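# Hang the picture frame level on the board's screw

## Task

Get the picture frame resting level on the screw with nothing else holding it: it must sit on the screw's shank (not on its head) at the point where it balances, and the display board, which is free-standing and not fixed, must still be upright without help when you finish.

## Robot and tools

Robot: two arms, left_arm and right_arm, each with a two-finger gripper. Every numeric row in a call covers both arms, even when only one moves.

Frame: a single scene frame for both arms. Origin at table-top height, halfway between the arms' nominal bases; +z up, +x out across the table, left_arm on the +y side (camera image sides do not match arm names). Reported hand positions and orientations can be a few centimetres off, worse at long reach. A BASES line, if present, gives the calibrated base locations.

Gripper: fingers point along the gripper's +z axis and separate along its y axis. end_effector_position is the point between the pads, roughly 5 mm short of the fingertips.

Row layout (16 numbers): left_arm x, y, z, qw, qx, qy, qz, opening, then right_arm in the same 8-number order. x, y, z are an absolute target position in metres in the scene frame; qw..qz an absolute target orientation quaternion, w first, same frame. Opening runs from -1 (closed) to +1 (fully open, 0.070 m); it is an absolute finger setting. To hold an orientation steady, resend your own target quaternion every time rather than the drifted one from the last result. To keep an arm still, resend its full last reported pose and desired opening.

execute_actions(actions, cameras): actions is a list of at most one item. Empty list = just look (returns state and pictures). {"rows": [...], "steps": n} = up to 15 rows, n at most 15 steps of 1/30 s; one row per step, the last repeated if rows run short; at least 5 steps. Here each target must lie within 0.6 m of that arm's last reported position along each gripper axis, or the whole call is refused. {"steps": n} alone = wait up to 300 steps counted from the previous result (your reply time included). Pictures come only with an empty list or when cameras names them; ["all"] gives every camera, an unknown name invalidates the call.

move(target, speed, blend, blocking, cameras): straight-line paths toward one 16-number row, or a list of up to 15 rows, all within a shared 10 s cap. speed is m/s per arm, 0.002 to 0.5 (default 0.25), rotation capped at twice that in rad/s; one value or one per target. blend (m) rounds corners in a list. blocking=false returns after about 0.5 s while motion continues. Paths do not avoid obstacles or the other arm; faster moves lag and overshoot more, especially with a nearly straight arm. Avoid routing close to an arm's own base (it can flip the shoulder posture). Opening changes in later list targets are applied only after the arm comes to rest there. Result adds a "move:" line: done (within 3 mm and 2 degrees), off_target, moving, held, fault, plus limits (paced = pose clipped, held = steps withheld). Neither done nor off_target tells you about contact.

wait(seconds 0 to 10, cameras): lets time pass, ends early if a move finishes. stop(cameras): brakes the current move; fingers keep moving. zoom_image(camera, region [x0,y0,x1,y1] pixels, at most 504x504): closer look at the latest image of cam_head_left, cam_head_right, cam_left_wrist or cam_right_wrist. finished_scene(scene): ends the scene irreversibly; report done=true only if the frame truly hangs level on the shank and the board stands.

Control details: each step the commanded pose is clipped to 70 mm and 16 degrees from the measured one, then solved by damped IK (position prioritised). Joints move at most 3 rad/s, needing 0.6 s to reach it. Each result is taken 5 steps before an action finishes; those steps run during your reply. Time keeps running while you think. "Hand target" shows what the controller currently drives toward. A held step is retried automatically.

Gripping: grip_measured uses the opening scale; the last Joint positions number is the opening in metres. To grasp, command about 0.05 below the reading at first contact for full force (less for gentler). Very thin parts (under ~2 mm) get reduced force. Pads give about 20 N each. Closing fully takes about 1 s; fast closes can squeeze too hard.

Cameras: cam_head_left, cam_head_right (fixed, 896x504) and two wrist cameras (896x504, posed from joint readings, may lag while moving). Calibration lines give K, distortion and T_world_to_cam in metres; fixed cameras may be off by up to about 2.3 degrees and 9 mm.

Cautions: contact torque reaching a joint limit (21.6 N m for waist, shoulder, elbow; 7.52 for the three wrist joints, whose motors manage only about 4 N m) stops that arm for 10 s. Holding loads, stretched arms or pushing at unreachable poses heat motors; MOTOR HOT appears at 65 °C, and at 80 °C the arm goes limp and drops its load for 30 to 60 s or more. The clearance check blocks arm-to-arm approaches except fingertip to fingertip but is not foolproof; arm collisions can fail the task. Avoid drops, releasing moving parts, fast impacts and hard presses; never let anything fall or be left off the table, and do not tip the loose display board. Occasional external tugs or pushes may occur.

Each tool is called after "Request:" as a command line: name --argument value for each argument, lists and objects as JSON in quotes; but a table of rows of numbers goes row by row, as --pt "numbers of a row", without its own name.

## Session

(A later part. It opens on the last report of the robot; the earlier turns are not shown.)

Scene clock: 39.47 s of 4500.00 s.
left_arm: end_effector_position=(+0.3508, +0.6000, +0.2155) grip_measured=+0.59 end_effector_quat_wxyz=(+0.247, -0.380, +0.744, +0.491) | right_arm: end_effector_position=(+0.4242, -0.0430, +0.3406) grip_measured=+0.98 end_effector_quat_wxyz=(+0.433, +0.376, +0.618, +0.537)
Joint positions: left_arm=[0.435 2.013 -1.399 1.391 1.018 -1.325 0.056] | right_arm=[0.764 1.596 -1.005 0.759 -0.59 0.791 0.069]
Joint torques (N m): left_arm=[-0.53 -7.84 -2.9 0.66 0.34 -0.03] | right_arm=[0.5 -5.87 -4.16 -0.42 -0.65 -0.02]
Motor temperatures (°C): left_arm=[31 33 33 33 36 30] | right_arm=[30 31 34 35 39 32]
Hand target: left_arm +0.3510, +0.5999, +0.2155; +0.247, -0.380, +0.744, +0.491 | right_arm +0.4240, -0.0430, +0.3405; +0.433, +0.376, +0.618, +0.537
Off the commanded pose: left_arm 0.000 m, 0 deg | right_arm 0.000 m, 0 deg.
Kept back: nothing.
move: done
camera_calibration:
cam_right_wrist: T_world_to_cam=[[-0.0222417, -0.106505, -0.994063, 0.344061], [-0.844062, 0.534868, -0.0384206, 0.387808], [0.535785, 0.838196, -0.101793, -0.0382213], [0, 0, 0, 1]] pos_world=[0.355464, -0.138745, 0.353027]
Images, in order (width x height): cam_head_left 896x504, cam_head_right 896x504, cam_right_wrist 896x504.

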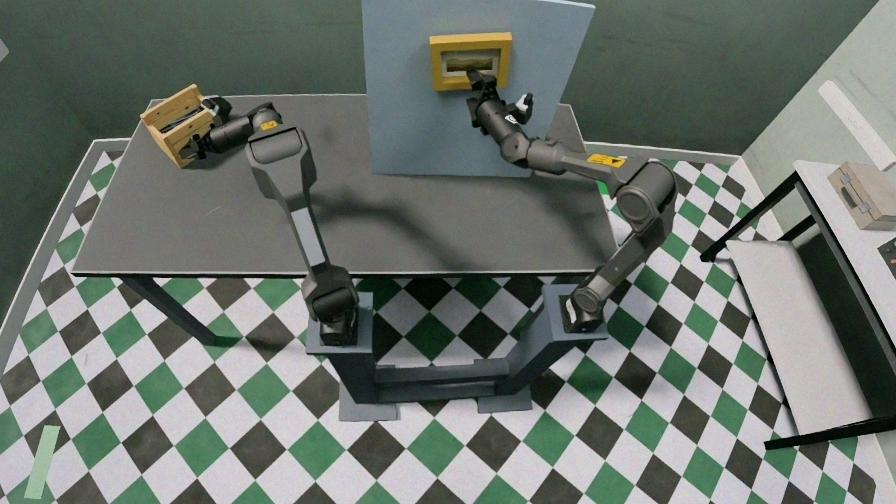

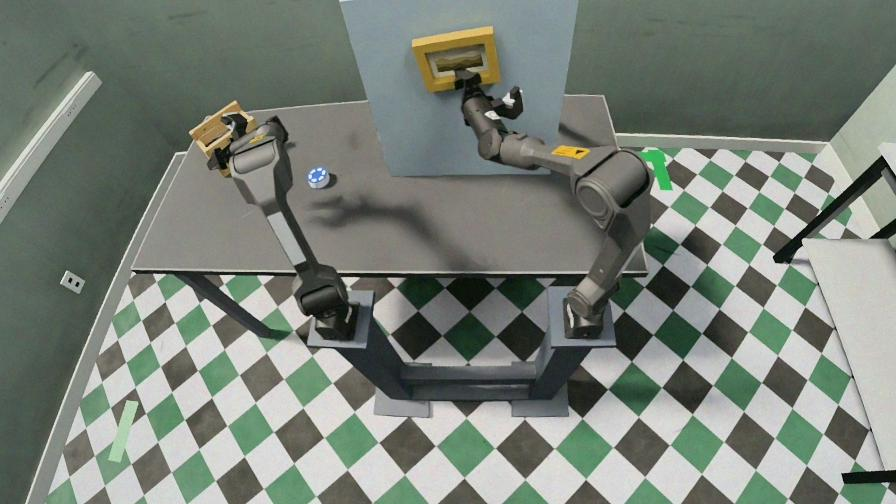

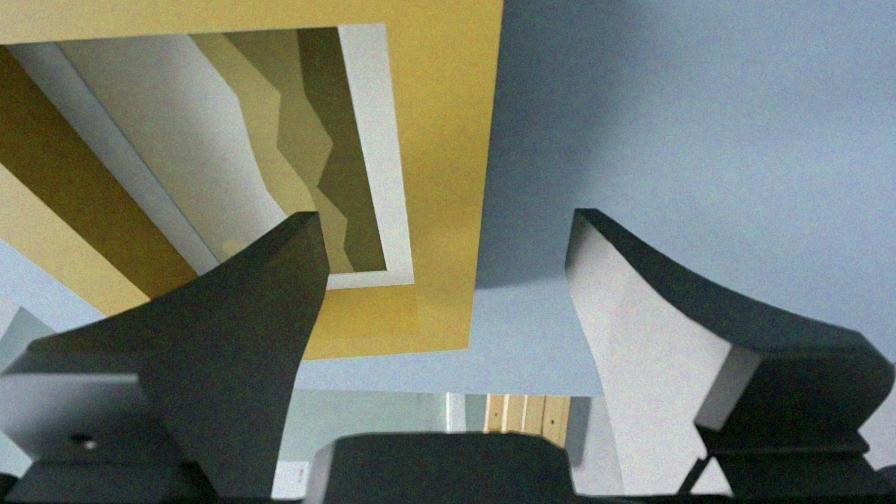

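Request:
move --target '[0.3510, 0.5999, 0.2155, 0.247, -0.380, 0.744, 0.491, 0.59, 0.430, -0.043, 0.3405, 0.4329, 0.3763, 0.6182, 0.5374, 1.0]' --speed 0.03 --cameras '["cam_head_left", "cam_head_right", "cam_right_wrist"]'

Request:
zoom_image --camera "cam_head_left" --region '[410, 20, 550, 130]'

Scene clock: 40.53 s of 4500.00 s.
left_arm: end_effector_position=(+0.3508, +0.6000, +0.2155) grip_measured=+0.59 end_effector_quat_wxyz=(+0.247, -0.380, +0.744, +0.491) | right_arm: end_effector_position=(+0.4298, -0.0430, +0.3406) grip_measured=+0.98 end_effector_quat_wxyz=(+0.433, +0.376, +0.618, +0.537)
Joint positions: left_arm=[0.435 2.013 -1.399 1.391 1.018 -1.325 0.056] | right_arm=[0.75 1.61 -1.022 0.743 -0.58 0.803 0.069]
Joint torques (N m): left_arm=[-0.55 -7.78 -3.02 0.67 0.32 -0.04] | right_arm=[-0.17 -5.41 -4.54 -0.53 -0.58 0.11]
Motor temperatures (°C): left_arm=[31 33 33 33 36 30] | right_arm=[30 31 34 35 39 32]
Hand target: left_arm +0.3510, +0.5999, +0.2155; +0.247, -0.380, +0.744, +0.491 | right_arm +0.4300, -0.0430, +0.3405; +0.433, +0.376, +0.618, +0.537
Off the commanded pose: left_arm 0.000 m, 0 deg | right_arm 0.000 m, 0 deg.
Kept back: nothing.
move: done
camera_calibration:
cam_right_wrist: T_world_to_cam=[[-0.0221522, -0.106575, -0.994058, 0.344173], [-0.843997, 0.53496, -0.0385462, 0.392628], [0.53589, 0.838128, -0.1018, -0.0412508], [0, 0, 0, 1]] pos_world=[0.361107, -0.138786, 0.353063]
Images, in order (width x height): cam_head_left 896x504, cam_head_right 896x504, cam_right_wrist 896x504.

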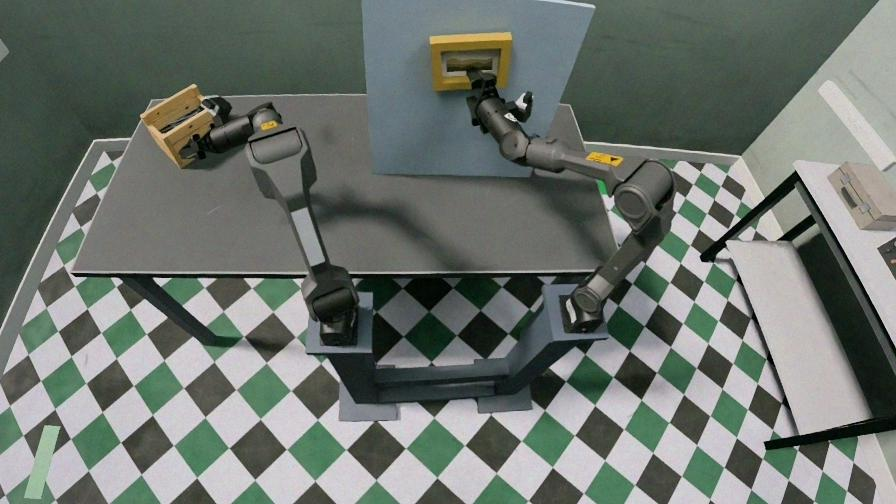

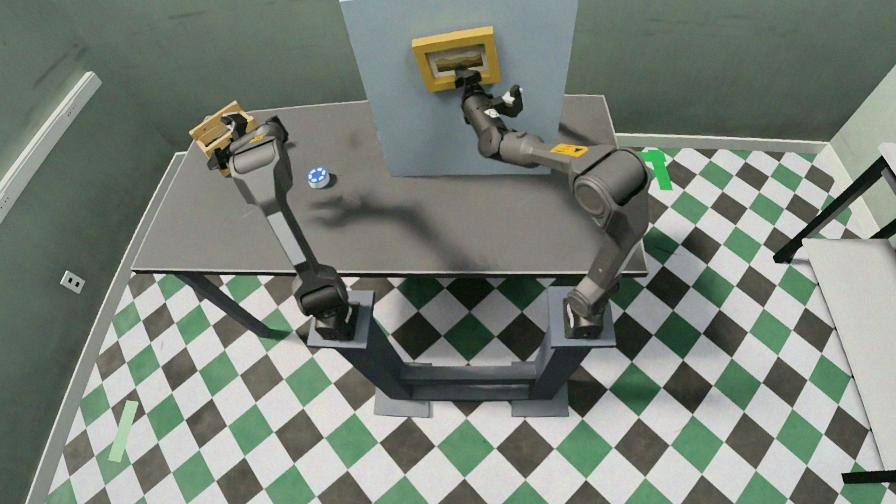

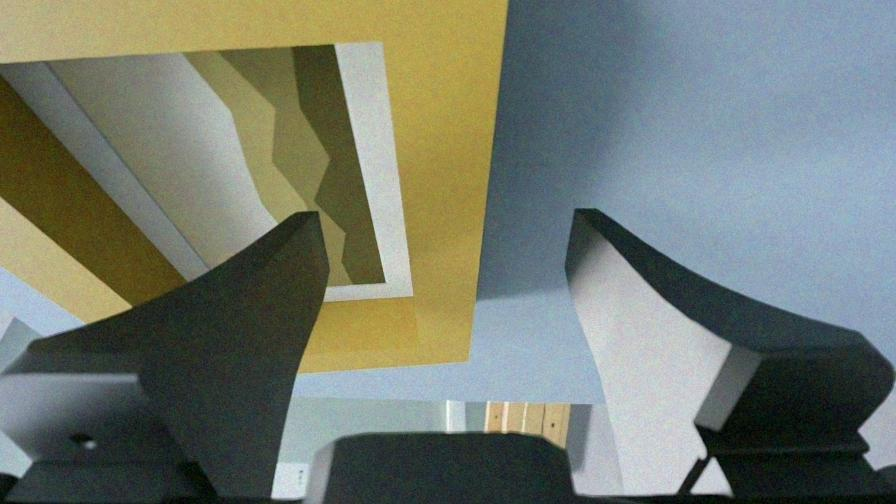

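Scaled by 3.600 from the camera's 896x504 image, which has a finer 1280x720 frame.

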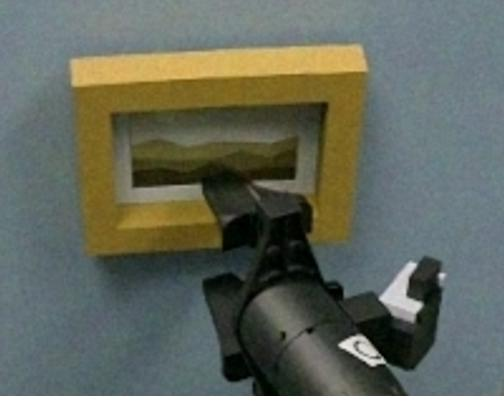

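Request:
move --target '[0.3510, 0.5999, 0.2155, 0.247, -0.380, 0.744, 0.491, 0.59, 0.430, -0.043, 0.3405, 0.4329, 0.3763, 0.6182, 0.5374, -0.2]' --speed 0.03 --cameras '["cam_head_left", "cam_head_right", "cam_right_wrist"]'

Request:
zoom_image --camera "cam_head_left" --region '[410, 20, 550, 130]'

Request:
zoom_image --camera "cam_right_wrist" --region '[260, 120, 630, 400]'

Scene clock: 41.63 s of 4500.00 s.
left_arm: end_effector_position=(+0.3508, +0.6000, +0.2155) grip_measured=+0.59 end_effector_quat_wxyz=(+0.247, -0.380, +0.744, +0.491) | right_arm: end_effector_position=(+0.4298, -0.0430, +0.3406) grip_measured=-0.20 end_effector_quat_wxyz=(+0.433, +0.376, +0.618, +0.537)
Joint positions: left_arm=[0.435 2.013 -1.399 1.391 1.018 -1.325 0.056] | right_arm=[0.75 1.61 -1.022 0.743 -0.58 0.803 0.028]
Joint torques (N m): left_arm=[-0.58 -7.96 -3.11 0.7 0.33 -0.03] | right_arm=[0.63 -6.04 -4.1 -0.42 -0.68 -0.03]
Motor temperatures (°C): left_arm=[31 33 33 33 36 30] | right_arm=[30 31 34 35 39 32]
Hand target: left_arm +0.3510, +0.5999, +0.2155; +0.247, -0.380, +0.744, +0.491 | right_arm +0.4300, -0.0430, +0.3405; +0.433, +0.376, +0.618, +0.537
Off the commanded pose: left_arm 0.000 m, 0 deg | right_arm 0.000 m, 0 deg.
Kept back: nothing.
move: done
camera_calibration:
cam_right_wrist: T_world_to_cam=[[-0.0221522, -0.106575, -0.994058, 0.344173], [-0.843997, 0.53496, -0.0385462, 0.392628], [0.53589, 0.838128, -0.1018, -0.0412508], [0, 0, 0, 1]] pos_world=[0.361107, -0.138786, 0.353063]
Images, in order (width x height): cam_head_left 896x504, cam_head_right 896x504, cam_right_wrist 896x504.

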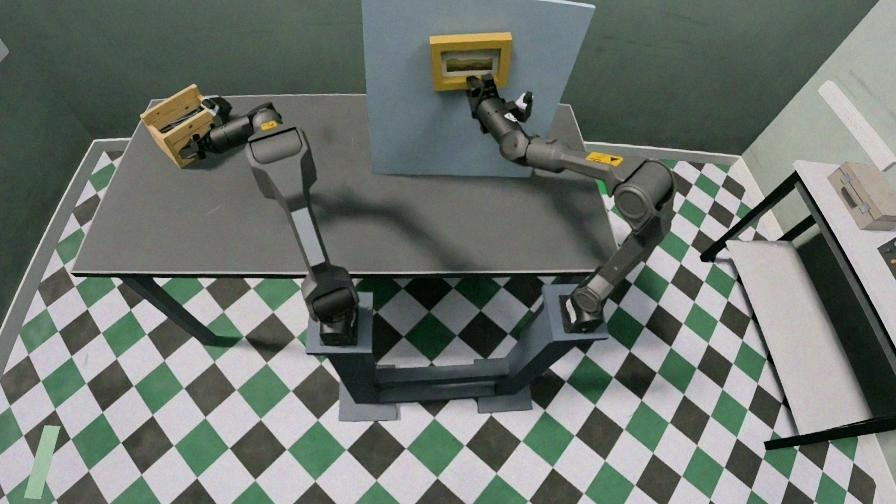

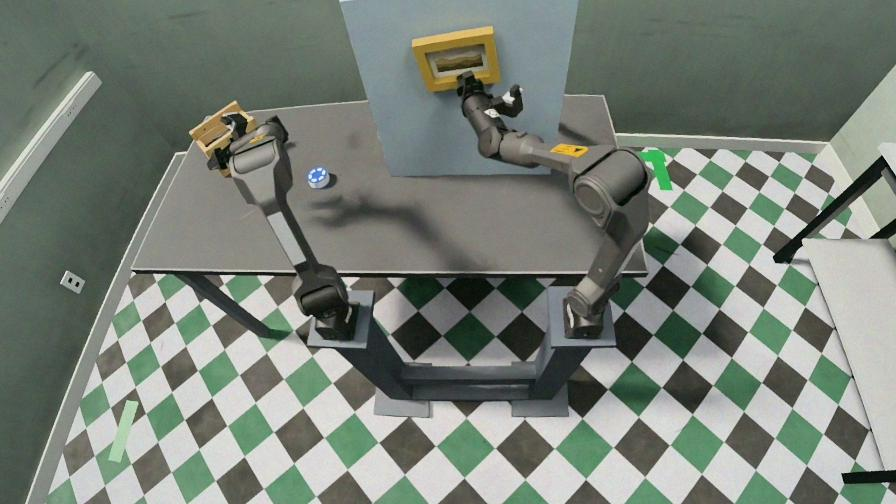

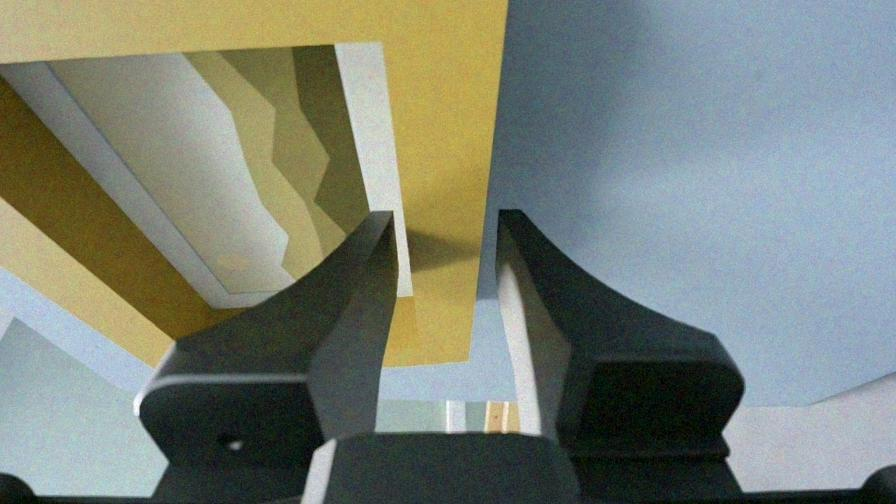

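Scaled by 3.600 from the camera's 896x504 image, which has a finer 1280x720 frame.

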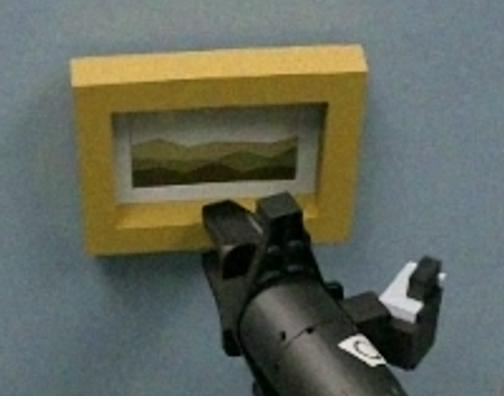

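Scaled by 1.362 from the camera's 896x504 image, which has a finer 1280x720 frame.

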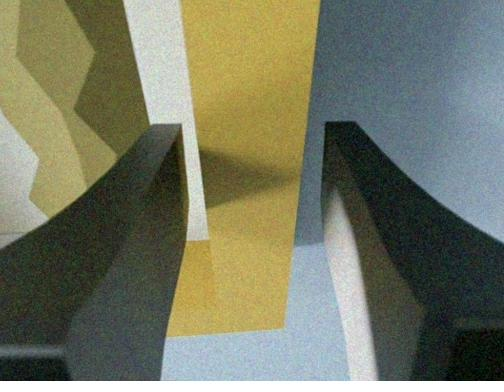

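Request:
execute_actions --actions '[{"rows": [[0.3510,0.5999,0.2155,0.247,-0.380,0.744,0.491,0.59,0.430,-0.043,0.3405,0.4329,0.3763,0.6182,0.5374,-0.24],[0.3510,0.5999,0.2155,0.247,-0.380,0.744,0.491,0.59,0.430,-0.043,0.3405,0.4329,0.3763,0.6182,0.5374,-0.28],[0.3510,0.5999,0.2155,0.247,-0.380,0.744,0.491,0.59,0.430,-0.043,0.3405,0.4329,0.3763,0.6182,0.5374,-0.32],[0.3510,0.5999,0.2155,0.247,-0.380,0.744,0.491,0.59,0.430,-0.043,0.3405,0.4329,0.3763,0.6182,0.5374,-0.36],[0.3510,0.5999,0.2155,0.247,-0.380,0.744,0.491,0.59,0.430,-0.043,0.3405,0.4329,0.3763,0.6182,0.5374,-0.40],[0.3510,0.5999,0.2155,0.247,-0.380,0.744,0.491,0.59,0.430,-0.043,0.3405,0.4329,0.3763,0.6182,0.5374,-0.42],[0.3510,0.5999,0.2155,0.247,-0.380,0.744,0.491,0.59,0.430,-0.043,0.3405,0.4329,0.3763,0.6182,0.5374,-0.44]], "steps": 15}]'

Request:
execute_actions --actions '[]'

Scene clock: 42.80 s of 4500.00 s.
left_arm: end_effector_position=(+0.3508, +0.6000, +0.2155) grip_measured=+0.59 end_effector_quat_wxyz=(+0.247, -0.380, +0.744, +0.491) | right_arm: end_effector_position=(+0.4299, -0.0431, +0.3408) grip_measured=-0.44 end_effector_quat_wxyz=(+0.433, +0.376, +0.618, +0.538)
Joint positions: left_arm=[0.435 2.013 -1.399 1.391 1.018 -1.325 0.056] | right_arm=[0.75 1.61 -1.022 0.743 -0.581 0.803 0.02]
Joint torques (N m): left_arm=[-0.39 -7.82 -2.95 0.68 0.32 -0.02] | right_arm=[0.66 -5.82 -3.58 -0.37 -0.38 -0.19]
Motor temperatures (°C): left_arm=[31 33 33 33 36 30] | right_arm=[30 31 34 35 39 32]
Steps of this call (1-25: nothing new was sent; 26-35: this action's first 10). Readings (end_effector_position of left_arm | right_arm):
26: (+0.3508, +0.6000, +0.2155) | (+0.4298, -0.0430, +0.3406)
27: (+0.3508, +0.6000, +0.2155) | (+0.4298, -0.0430, +0.3406)
29: (+0.3508, +0.6000, +0.2155) | (+0.4298, -0.0430, +0.3406)
33: (+0.3508, +0.6000, +0.2155) | (+0.4299, -0.0431, +0.3408)
35: the state above

Scene clock: 42.97 s of 4500.00 s.
left_arm: end_effector_position=(+0.3508, +0.6000, +0.2155) grip_measured=+0.59 end_effector_quat_wxyz=(+0.247, -0.380, +0.744, +0.491) | right_arm: end_effector_position=(+0.4299, -0.0431, +0.3408) grip_measured=-0.44 end_effector_quat_wxyz=(+0.433, +0.376, +0.618, +0.538)
Joint positions: left_arm=[0.435 2.013 -1.399 1.391 1.018 -1.325 0.056] | right_arm=[0.75 1.61 -1.022 0.743 -0.581 0.803 0.02]
Joint torques (N m): left_arm=[-0.27 -7.9 -2.82 0.69 0.31 -0.03] | right_arm=[0.61 -5.5 -3.51 -0.34 -0.26 -0.21]
Motor temperatures (°C): left_arm=[31 33 33 33 36 30] | right_arm=[30 31 34 35 39 32]
Hand target: left_arm +0.3510, +0.5999, +0.2155; +0.247, -0.380, +0.744, +0.491 | right_arm +0.4300, -0.0430, +0.3405; +0.433, +0.376, +0.618, +0.537
Off the commanded pose: left_arm 0.000 m, 0 deg | right_arm 0.000 m, 0 deg.
Steps of this call (1-5: your previous action's last 5). Readings (end_effector_position of left_arm | right_arm):
1: (+0.3508, +0.6000, +0.2155) | (+0.4299, -0.0431, +0.3408)
2: (+0.3508, +0.6000, +0.2155) | (+0.4299, -0.0431, +0.3408)
4: (+0.3508, +0.6000, +0.2155) | (+0.4299, -0.0431, +0.3408)
5: the state above
camera_calibration:
cam_left_wrist: T_world_to_cam=[[0.800828, -0.211141, -0.560441, -0.0299425], [-0.482033, -0.782587, -0.393956, 0.724194], [-0.355414, 0.585642, -0.728494, 0.0520087], [0, 0, 0, 1]] pos_world=[0.391549, 0.529965, 0.306408]
cam_right_wrist: T_world_to_cam=[[-0.0214815, -0.106328, -0.994099, 0.344069], [-0.843664, 0.53545, -0.0390405, 0.392785], [0.536442, 0.837847, -0.101207, -0.0416144], [0, 0, 0, 1]] pos_world=[0.361094, -0.138866, 0.353161]

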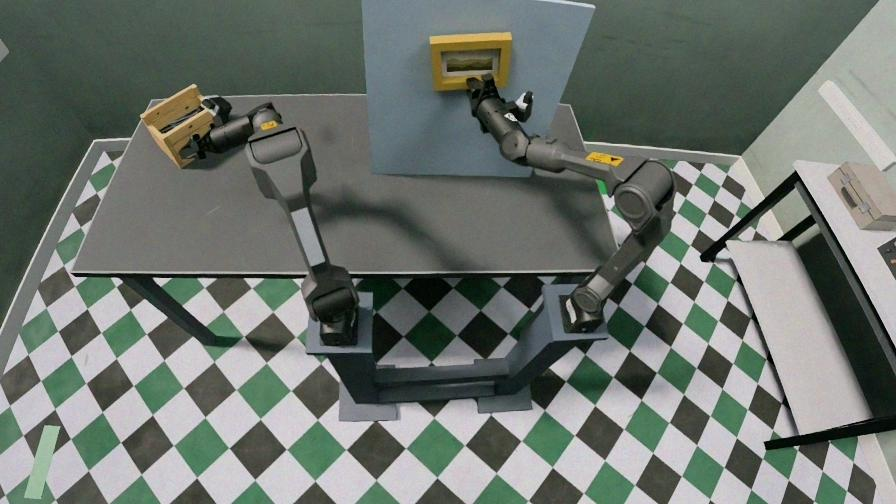

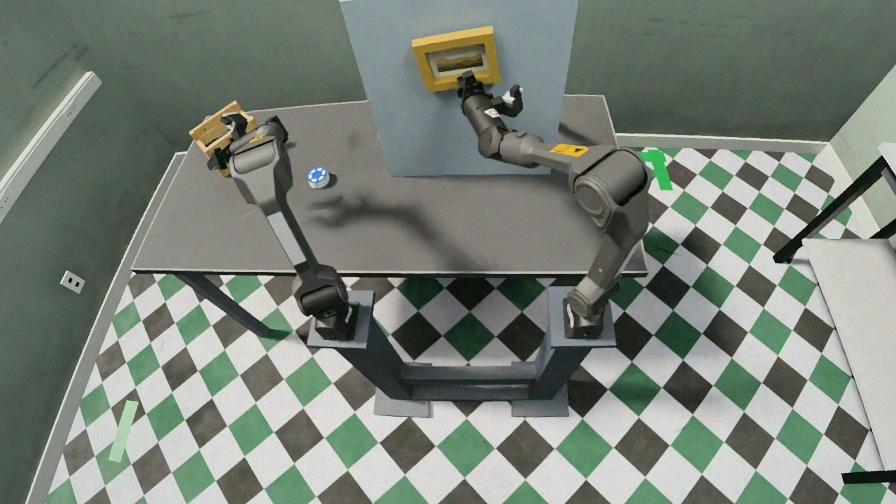

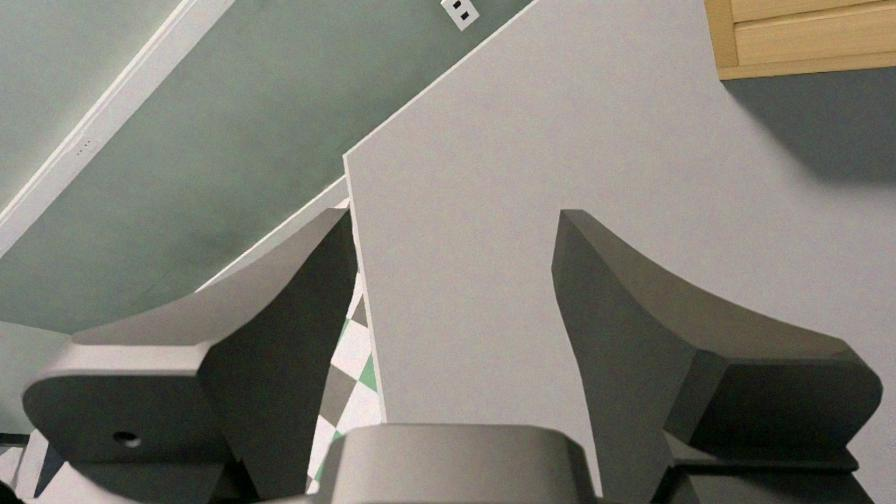

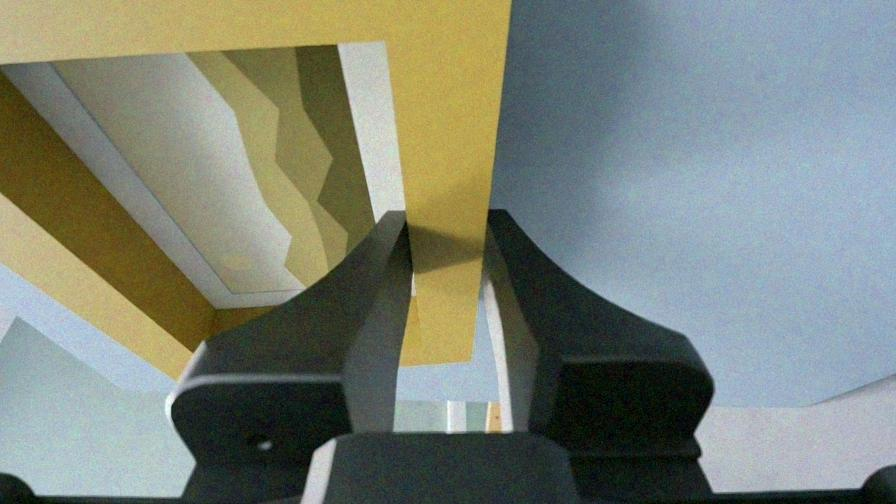

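Request:
zoom_image --camera "cam_head_left" --region '[340, 0, 480, 90]'

Request:
zoom_image --camera "cam_head_left" --region '[340, 110, 480, 200]'

Request:
zoom_image --camera "cam_head_left" --region '[500, 0, 640, 90]'

Request:
zoom_image --camera "cam_head_left" --region '[470, 110, 610, 200]'

Scaled by 3.600 from the camera's 896x504 image, which has a finer 1280x720 frame.

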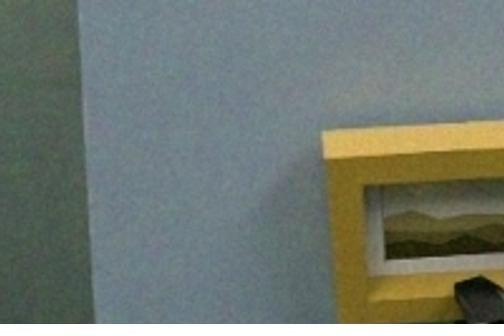

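Scaled by 3.600 from the camera's 896x504 image, which has a finer 1280x720 frame.

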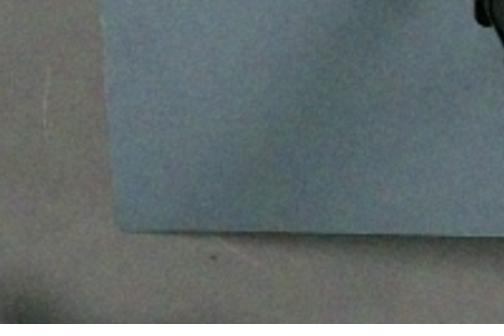

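Scaled by 3.600 from the camera's 896x504 image, which has a finer 1280x720 frame.

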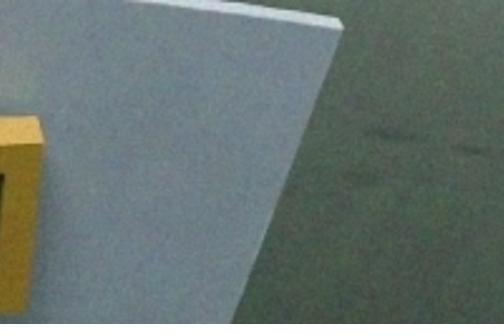

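Scaled by 3.600 from the camera's 896x504 image, which has a finer 1280x720 frame.

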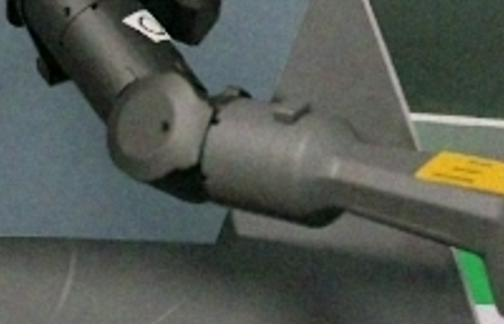

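Request:
execute_actions --actions '[{"rows": [[0.3510,0.5999,0.2155,0.247,-0.380,0.744,0.491,0.59,0.430,-0.043,0.3405,0.4329,0.3763,0.6182,0.5374,-0.45],[0.3510,0.5999,0.2155,0.247,-0.380,0.744,0.491,0.59,0.430,-0.043,0.3405,0.4329,0.3763,0.6182,0.5374,-0.46],[0.3510,0.5999,0.2155,0.247,-0.380,0.744,0.491,0.59,0.430,-0.043,0.3405,0.4329,0.3763,0.6182,0.5374,-0.47],[0.3510,0.5999,0.2155,0.247,-0.380,0.744,0.491,0.59,0.430,-0.043,0.3405,0.4329,0.3763,0.6182,0.5374,-0.48]], "steps": 12}]'

Request:
execute_actions --actions '[]' --cameras '["cam_right_wrist", "cam_head_left"]'

Request:
zoom_image --camera "cam_head_left" --region '[410, 20, 550, 130]'

Scene clock: 47.23 s of 4500.00 s.
left_arm: end_effector_position=(+0.3508, +0.6000, +0.2155) grip_measured=+0.59 end_effector_quat_wxyz=(+0.247, -0.380, +0.744, +0.491) | right_arm: end_effector_position=(+0.4298, -0.0430, +0.3406) grip_measured=-0.45 end_effector_quat_wxyz=(+0.433, +0.376, +0.618, +0.537)
Joint positions: left_arm=[0.435 2.013 -1.399 1.391 1.018 -1.325 0.056] | right_arm=[0.75 1.61 -1.022 0.743 -0.58 0.803 0.019]
Joint torques (N m): left_arm=[-0.25 -7.9 -2.73 0.74 0.26 0.01] | right_arm=[-0.11 -2.17 -1.5 0.1 0.27 -0.16]
Motor temperatures (°C): left_arm=[31 33 33 33 36 30] | right_arm=[30 31 34 35 39 32]
Steps of this call (1-121: nothing new was sent; 122-128: this action's first 7). Readings (end_effector_position of left_arm | right_arm):
122: (+0.3508, +0.6000, +0.2155) | (+0.4298, -0.0430, +0.3406)
123: (+0.3508, +0.6000, +0.2155) | (+0.4298, -0.0430, +0.3406)
125: (+0.3508, +0.6000, +0.2155) | (+0.4298, -0.0430, +0.3406)
128: the state above

Scene clock: 47.40 s of 4500.00 s.
left_arm: end_effector_position=(+0.3508, +0.6000, +0.2155) grip_measured=+0.59 end_effector_quat_wxyz=(+0.247, -0.380, +0.744, +0.491) | right_arm: end_effector_position=(+0.4298, -0.0430, +0.3406) grip_measured=-0.45 end_effector_quat_wxyz=(+0.433, +0.376, +0.618, +0.537)
Joint positions: left_arm=[0.435 2.013 -1.399 1.391 1.018 -1.325 0.056] | right_arm=[0.75 1.61 -1.022 0.743 -0.58 0.803 0.019]
Joint torques (N m): left_arm=[-0.33 -7.85 -2.81 0.72 0.23 0.04] | right_arm=[-0.16 -2.07 -1.43 0.1 0.29 -0.16]
Motor temperatures (°C): left_arm=[31 33 33 33 36 30] | right_arm=[30 31 34 35 39 32]
Hand target: left_arm +0.3510, +0.5999, +0.2155; +0.247, -0.380, +0.744, +0.491 | right_arm +0.4300, -0.0430, +0.3405; +0.433, +0.376, +0.618, +0.537
Off the commanded pose: left_arm 0.000 m, 0 deg | right_arm 0.000 m, 0 deg.
Steps of this call (1-5: your previous action's last 5). Readings (end_effector_position of left_arm | right_arm):
1: (+0.3508, +0.6000, +0.2155) | (+0.4298, -0.0430, +0.3406)
2: (+0.3508, +0.6000, +0.2155) | (+0.4298, -0.0430, +0.3406)
4: (+0.3508, +0.6000, +0.2155) | (+0.4298, -0.0430, +0.3406)
5: the state above
camera_calibration:
cam_right_wrist: T_world_to_cam=[[-0.0220912, -0.106553, -0.994062, 0.344164], [-0.843967, 0.535005, -0.0385912, 0.392642], [0.53594, 0.838103, -0.101746, -0.0412839], [0, 0, 0, 1]] pos_world=[0.361106, -0.138794, 0.353072]
Images, in order (width x height): cam_head_left 896x504, cam_right_wrist 896x504.

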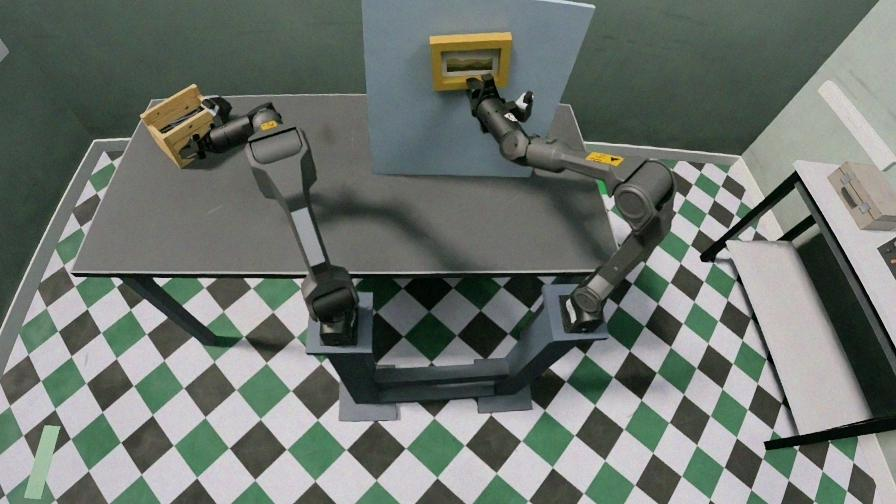

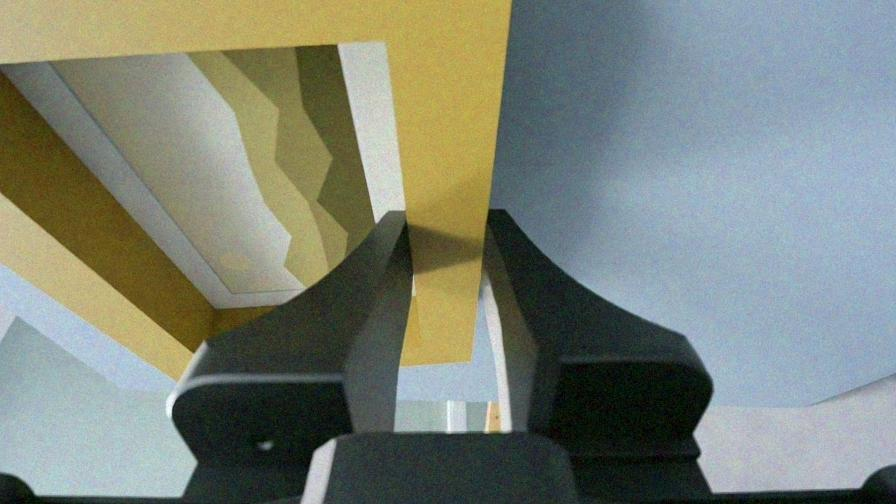

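Scaled by 3.600 from the camera's 896x504 image, which has a finer 1280x720 frame.

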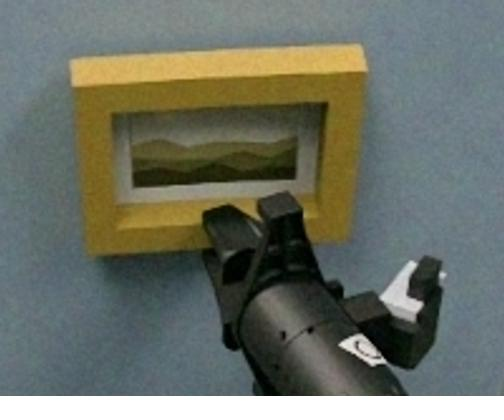

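Request:
move --target '[0.3510, 0.5999, 0.2155, 0.247, -0.380, 0.744, 0.491, 0.59, 0.430, -0.043, 0.3445, 0.4329, 0.3763, 0.6182, 0.5374, -0.5]' --speed 0.02 --cameras '["cam_head_left", "cam_head_right", "cam_right_wrist"]'

Request:
zoom_image --camera "cam_head_left" --region '[410, 20, 550, 130]'

Request:
zoom_image --camera "cam_head_right" --region '[400, 15, 540, 125]'

Scene clock: 48.80 s of 4500.00 s.
left_arm: end_effector_position=(+0.3508, +0.6000, +0.2155) grip_measured=+0.59 end_effector_quat_wxyz=(+0.247, -0.380, +0.744, +0.491) | right_arm: end_effector_position=(+0.4298, -0.0427, +0.3412) grip_measured=-0.44 end_effector_quat_wxyz=(+0.431, +0.377, +0.621, +0.535)
Joint positions: left_arm=[0.435 2.013 -1.399 1.391 1.018 -1.325 0.056] | right_arm=[0.75 1.607 -1.029 0.762 -0.565 0.784 0.019]
Joint torques (N m): left_arm=[-0.19 -7.87 -3 0.76 0.21 0.01] | right_arm=[0.22 -7.53 -5.47 -0.97 -0.79 -0.28]
Motor temperatures (°C): left_arm=[31 33 33 33 36 30] | right_arm=[30 31 34 35 39 32]
Hand target: left_arm +0.3510, +0.5999, +0.2155; +0.247, -0.380, +0.744, +0.491 | right_arm +0.4300, -0.0430, +0.3445; +0.433, +0.376, +0.618, +0.537
Off the commanded pose: left_arm 0.000 m, 0 deg | right_arm 0.003 m, 0 deg.
Kept back: nothing.
move: done
camera_calibration:
cam_right_wrist: T_world_to_cam=[[-0.030153, -0.109341, -0.993547, 0.347947], [-0.844829, 0.53401, -0.0331289, 0.390942], [0.534186, 0.838378, -0.108476, -0.0384471], [0, 0, 0, 1]] pos_world=[0.361309, -0.138489, 0.354483]
Images, in order (width x height): cam_head_left 896x504, cam_head_right 896x504, cam_right_wrist 896x504.

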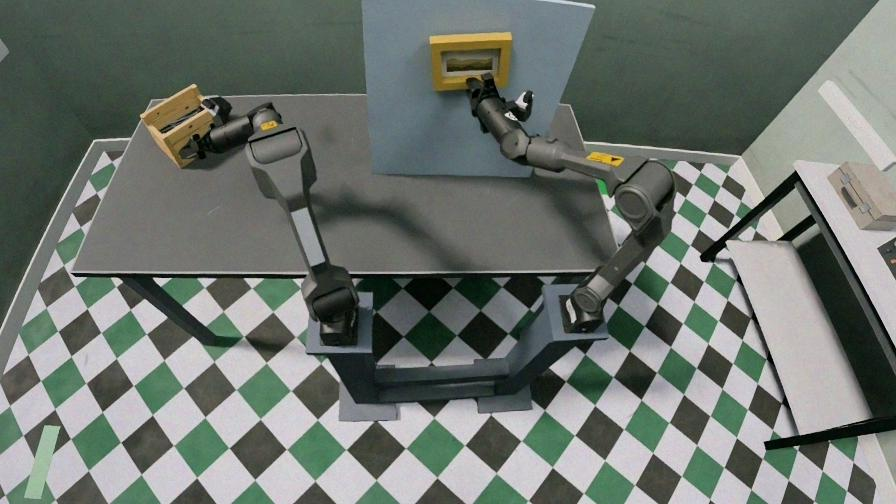

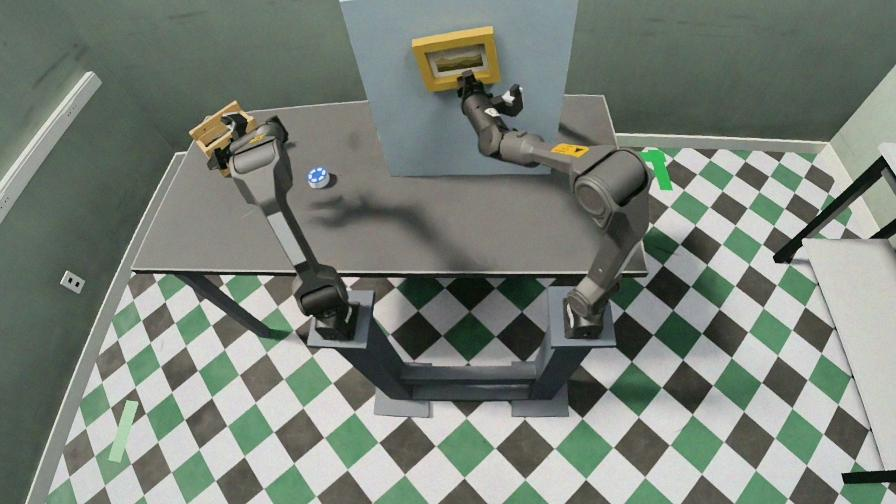

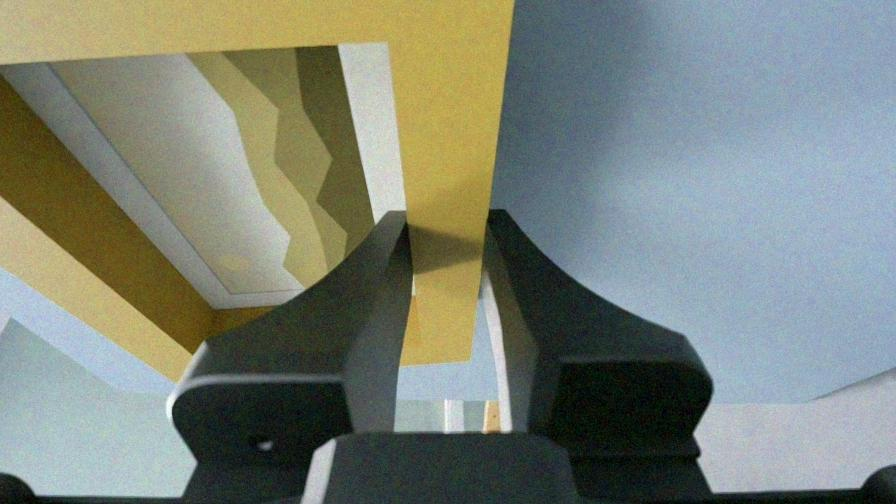

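Scaled by 3.600 from the camera's 896x504 image, which has a finer 1280x720 frame.

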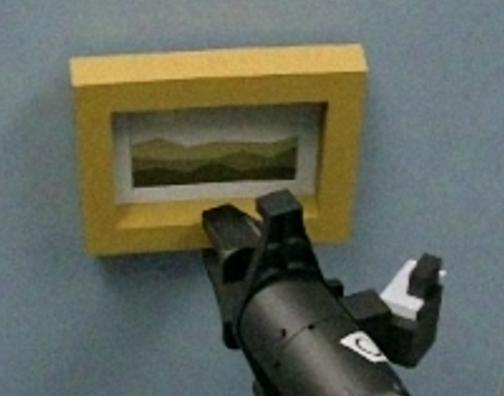

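Scaled by 3.600 from the camera's 896x504 image, which has a finer 1280x720 frame.

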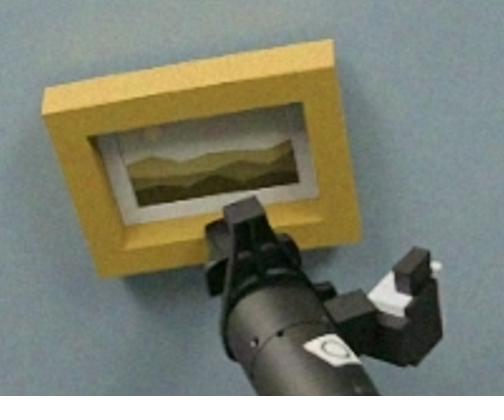

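Request:
move --target '[0.3510, 0.5999, 0.2155, 0.247, -0.380, 0.744, 0.491, 0.59, 0.430, -0.043, 0.3475, 0.4329, 0.3763, 0.6182, 0.5374, -0.5]' --speed 0.02 --cameras '["cam_head_left", "cam_head_right", "cam_right_wrist"]'

Request:
zoom_image --camera "cam_head_left" --region '[410, 20, 550, 130]'

Scene clock: 52.33 s of 4500.00 s.
left_arm: end_effector_position=(+0.3508, +0.6000, +0.2155) grip_measured=+0.59 end_effector_quat_wxyz=(+0.247, -0.380, +0.744, +0.491) | right_arm: end_effector_position=(+0.4299, -0.0429, +0.3475) grip_measured=-0.44 end_effector_quat_wxyz=(+0.433, +0.376, +0.618, +0.538)
Joint positions: left_arm=[0.435 2.013 -1.399 1.391 1.018 -1.325 0.056] | right_arm=[0.75 1.601 -1.041 0.772 -0.56 0.768 0.019]
Joint torques (N m): left_arm=[-0.41 -7.79 -2.78 0.79 0.17 -0.04] | right_arm=[-0.23 -8 -5.53 -0.62 -0.94 -0.09]
Motor temperatures (°C): left_arm=[31 33 33 33 36 30] | right_arm=[30 31 34 35 39 32]
Hand target: left_arm +0.3510, +0.5999, +0.2155; +0.247, -0.380, +0.744, +0.491 | right_arm +0.4300, -0.0430, +0.3475; +0.433, +0.376, +0.618, +0.537
Off the commanded pose: left_arm 0.000 m, 0 deg | right_arm 0.000 m, 0 deg.
Kept back: nothing.
move: done
camera_calibration:
cam_right_wrist: T_world_to_cam=[[-0.0221684, -0.106377, -0.994079, 0.35111], [-0.84424, 0.534589, -0.0383798, 0.392874], [0.535507, 0.83839, -0.101659, -0.0405884], [0, 0, 0, 1]] pos_world=[0.361199, -0.138648, 0.359983]
Images, in order (width x height): cam_head_left 896x504, cam_head_right 896x504, cam_right_wrist 896x504.

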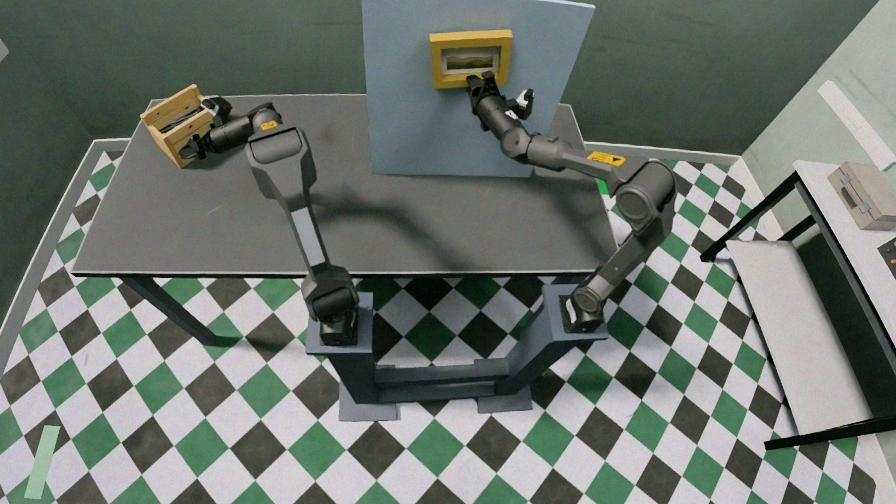

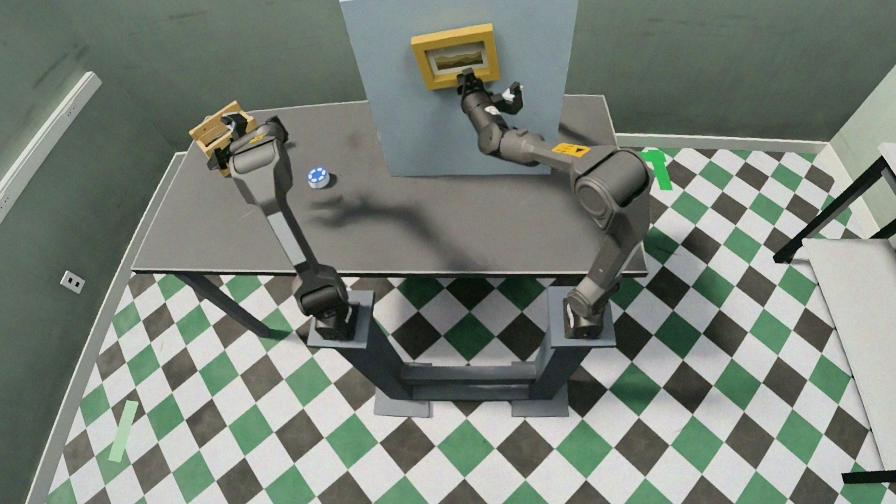

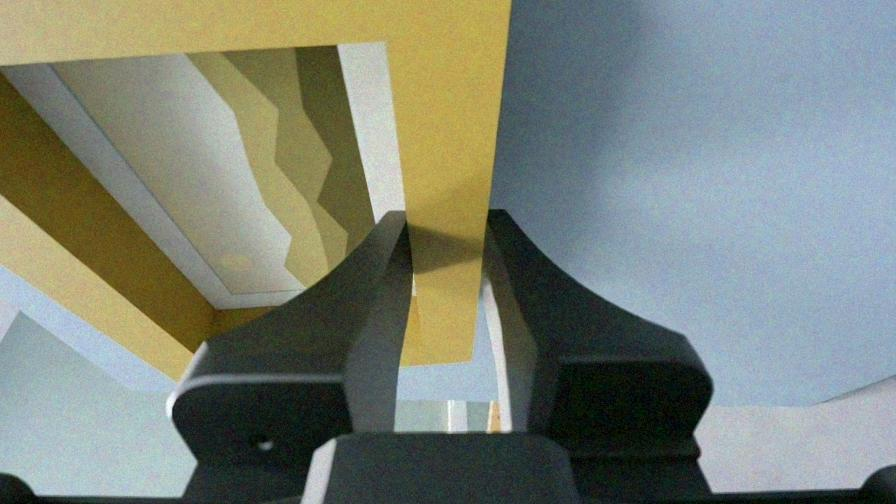

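Scaled by 3.600 from the camera's 896x504 image, which has a finer 1280x720 frame.

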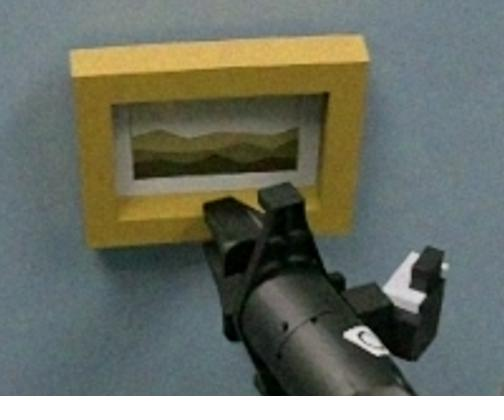

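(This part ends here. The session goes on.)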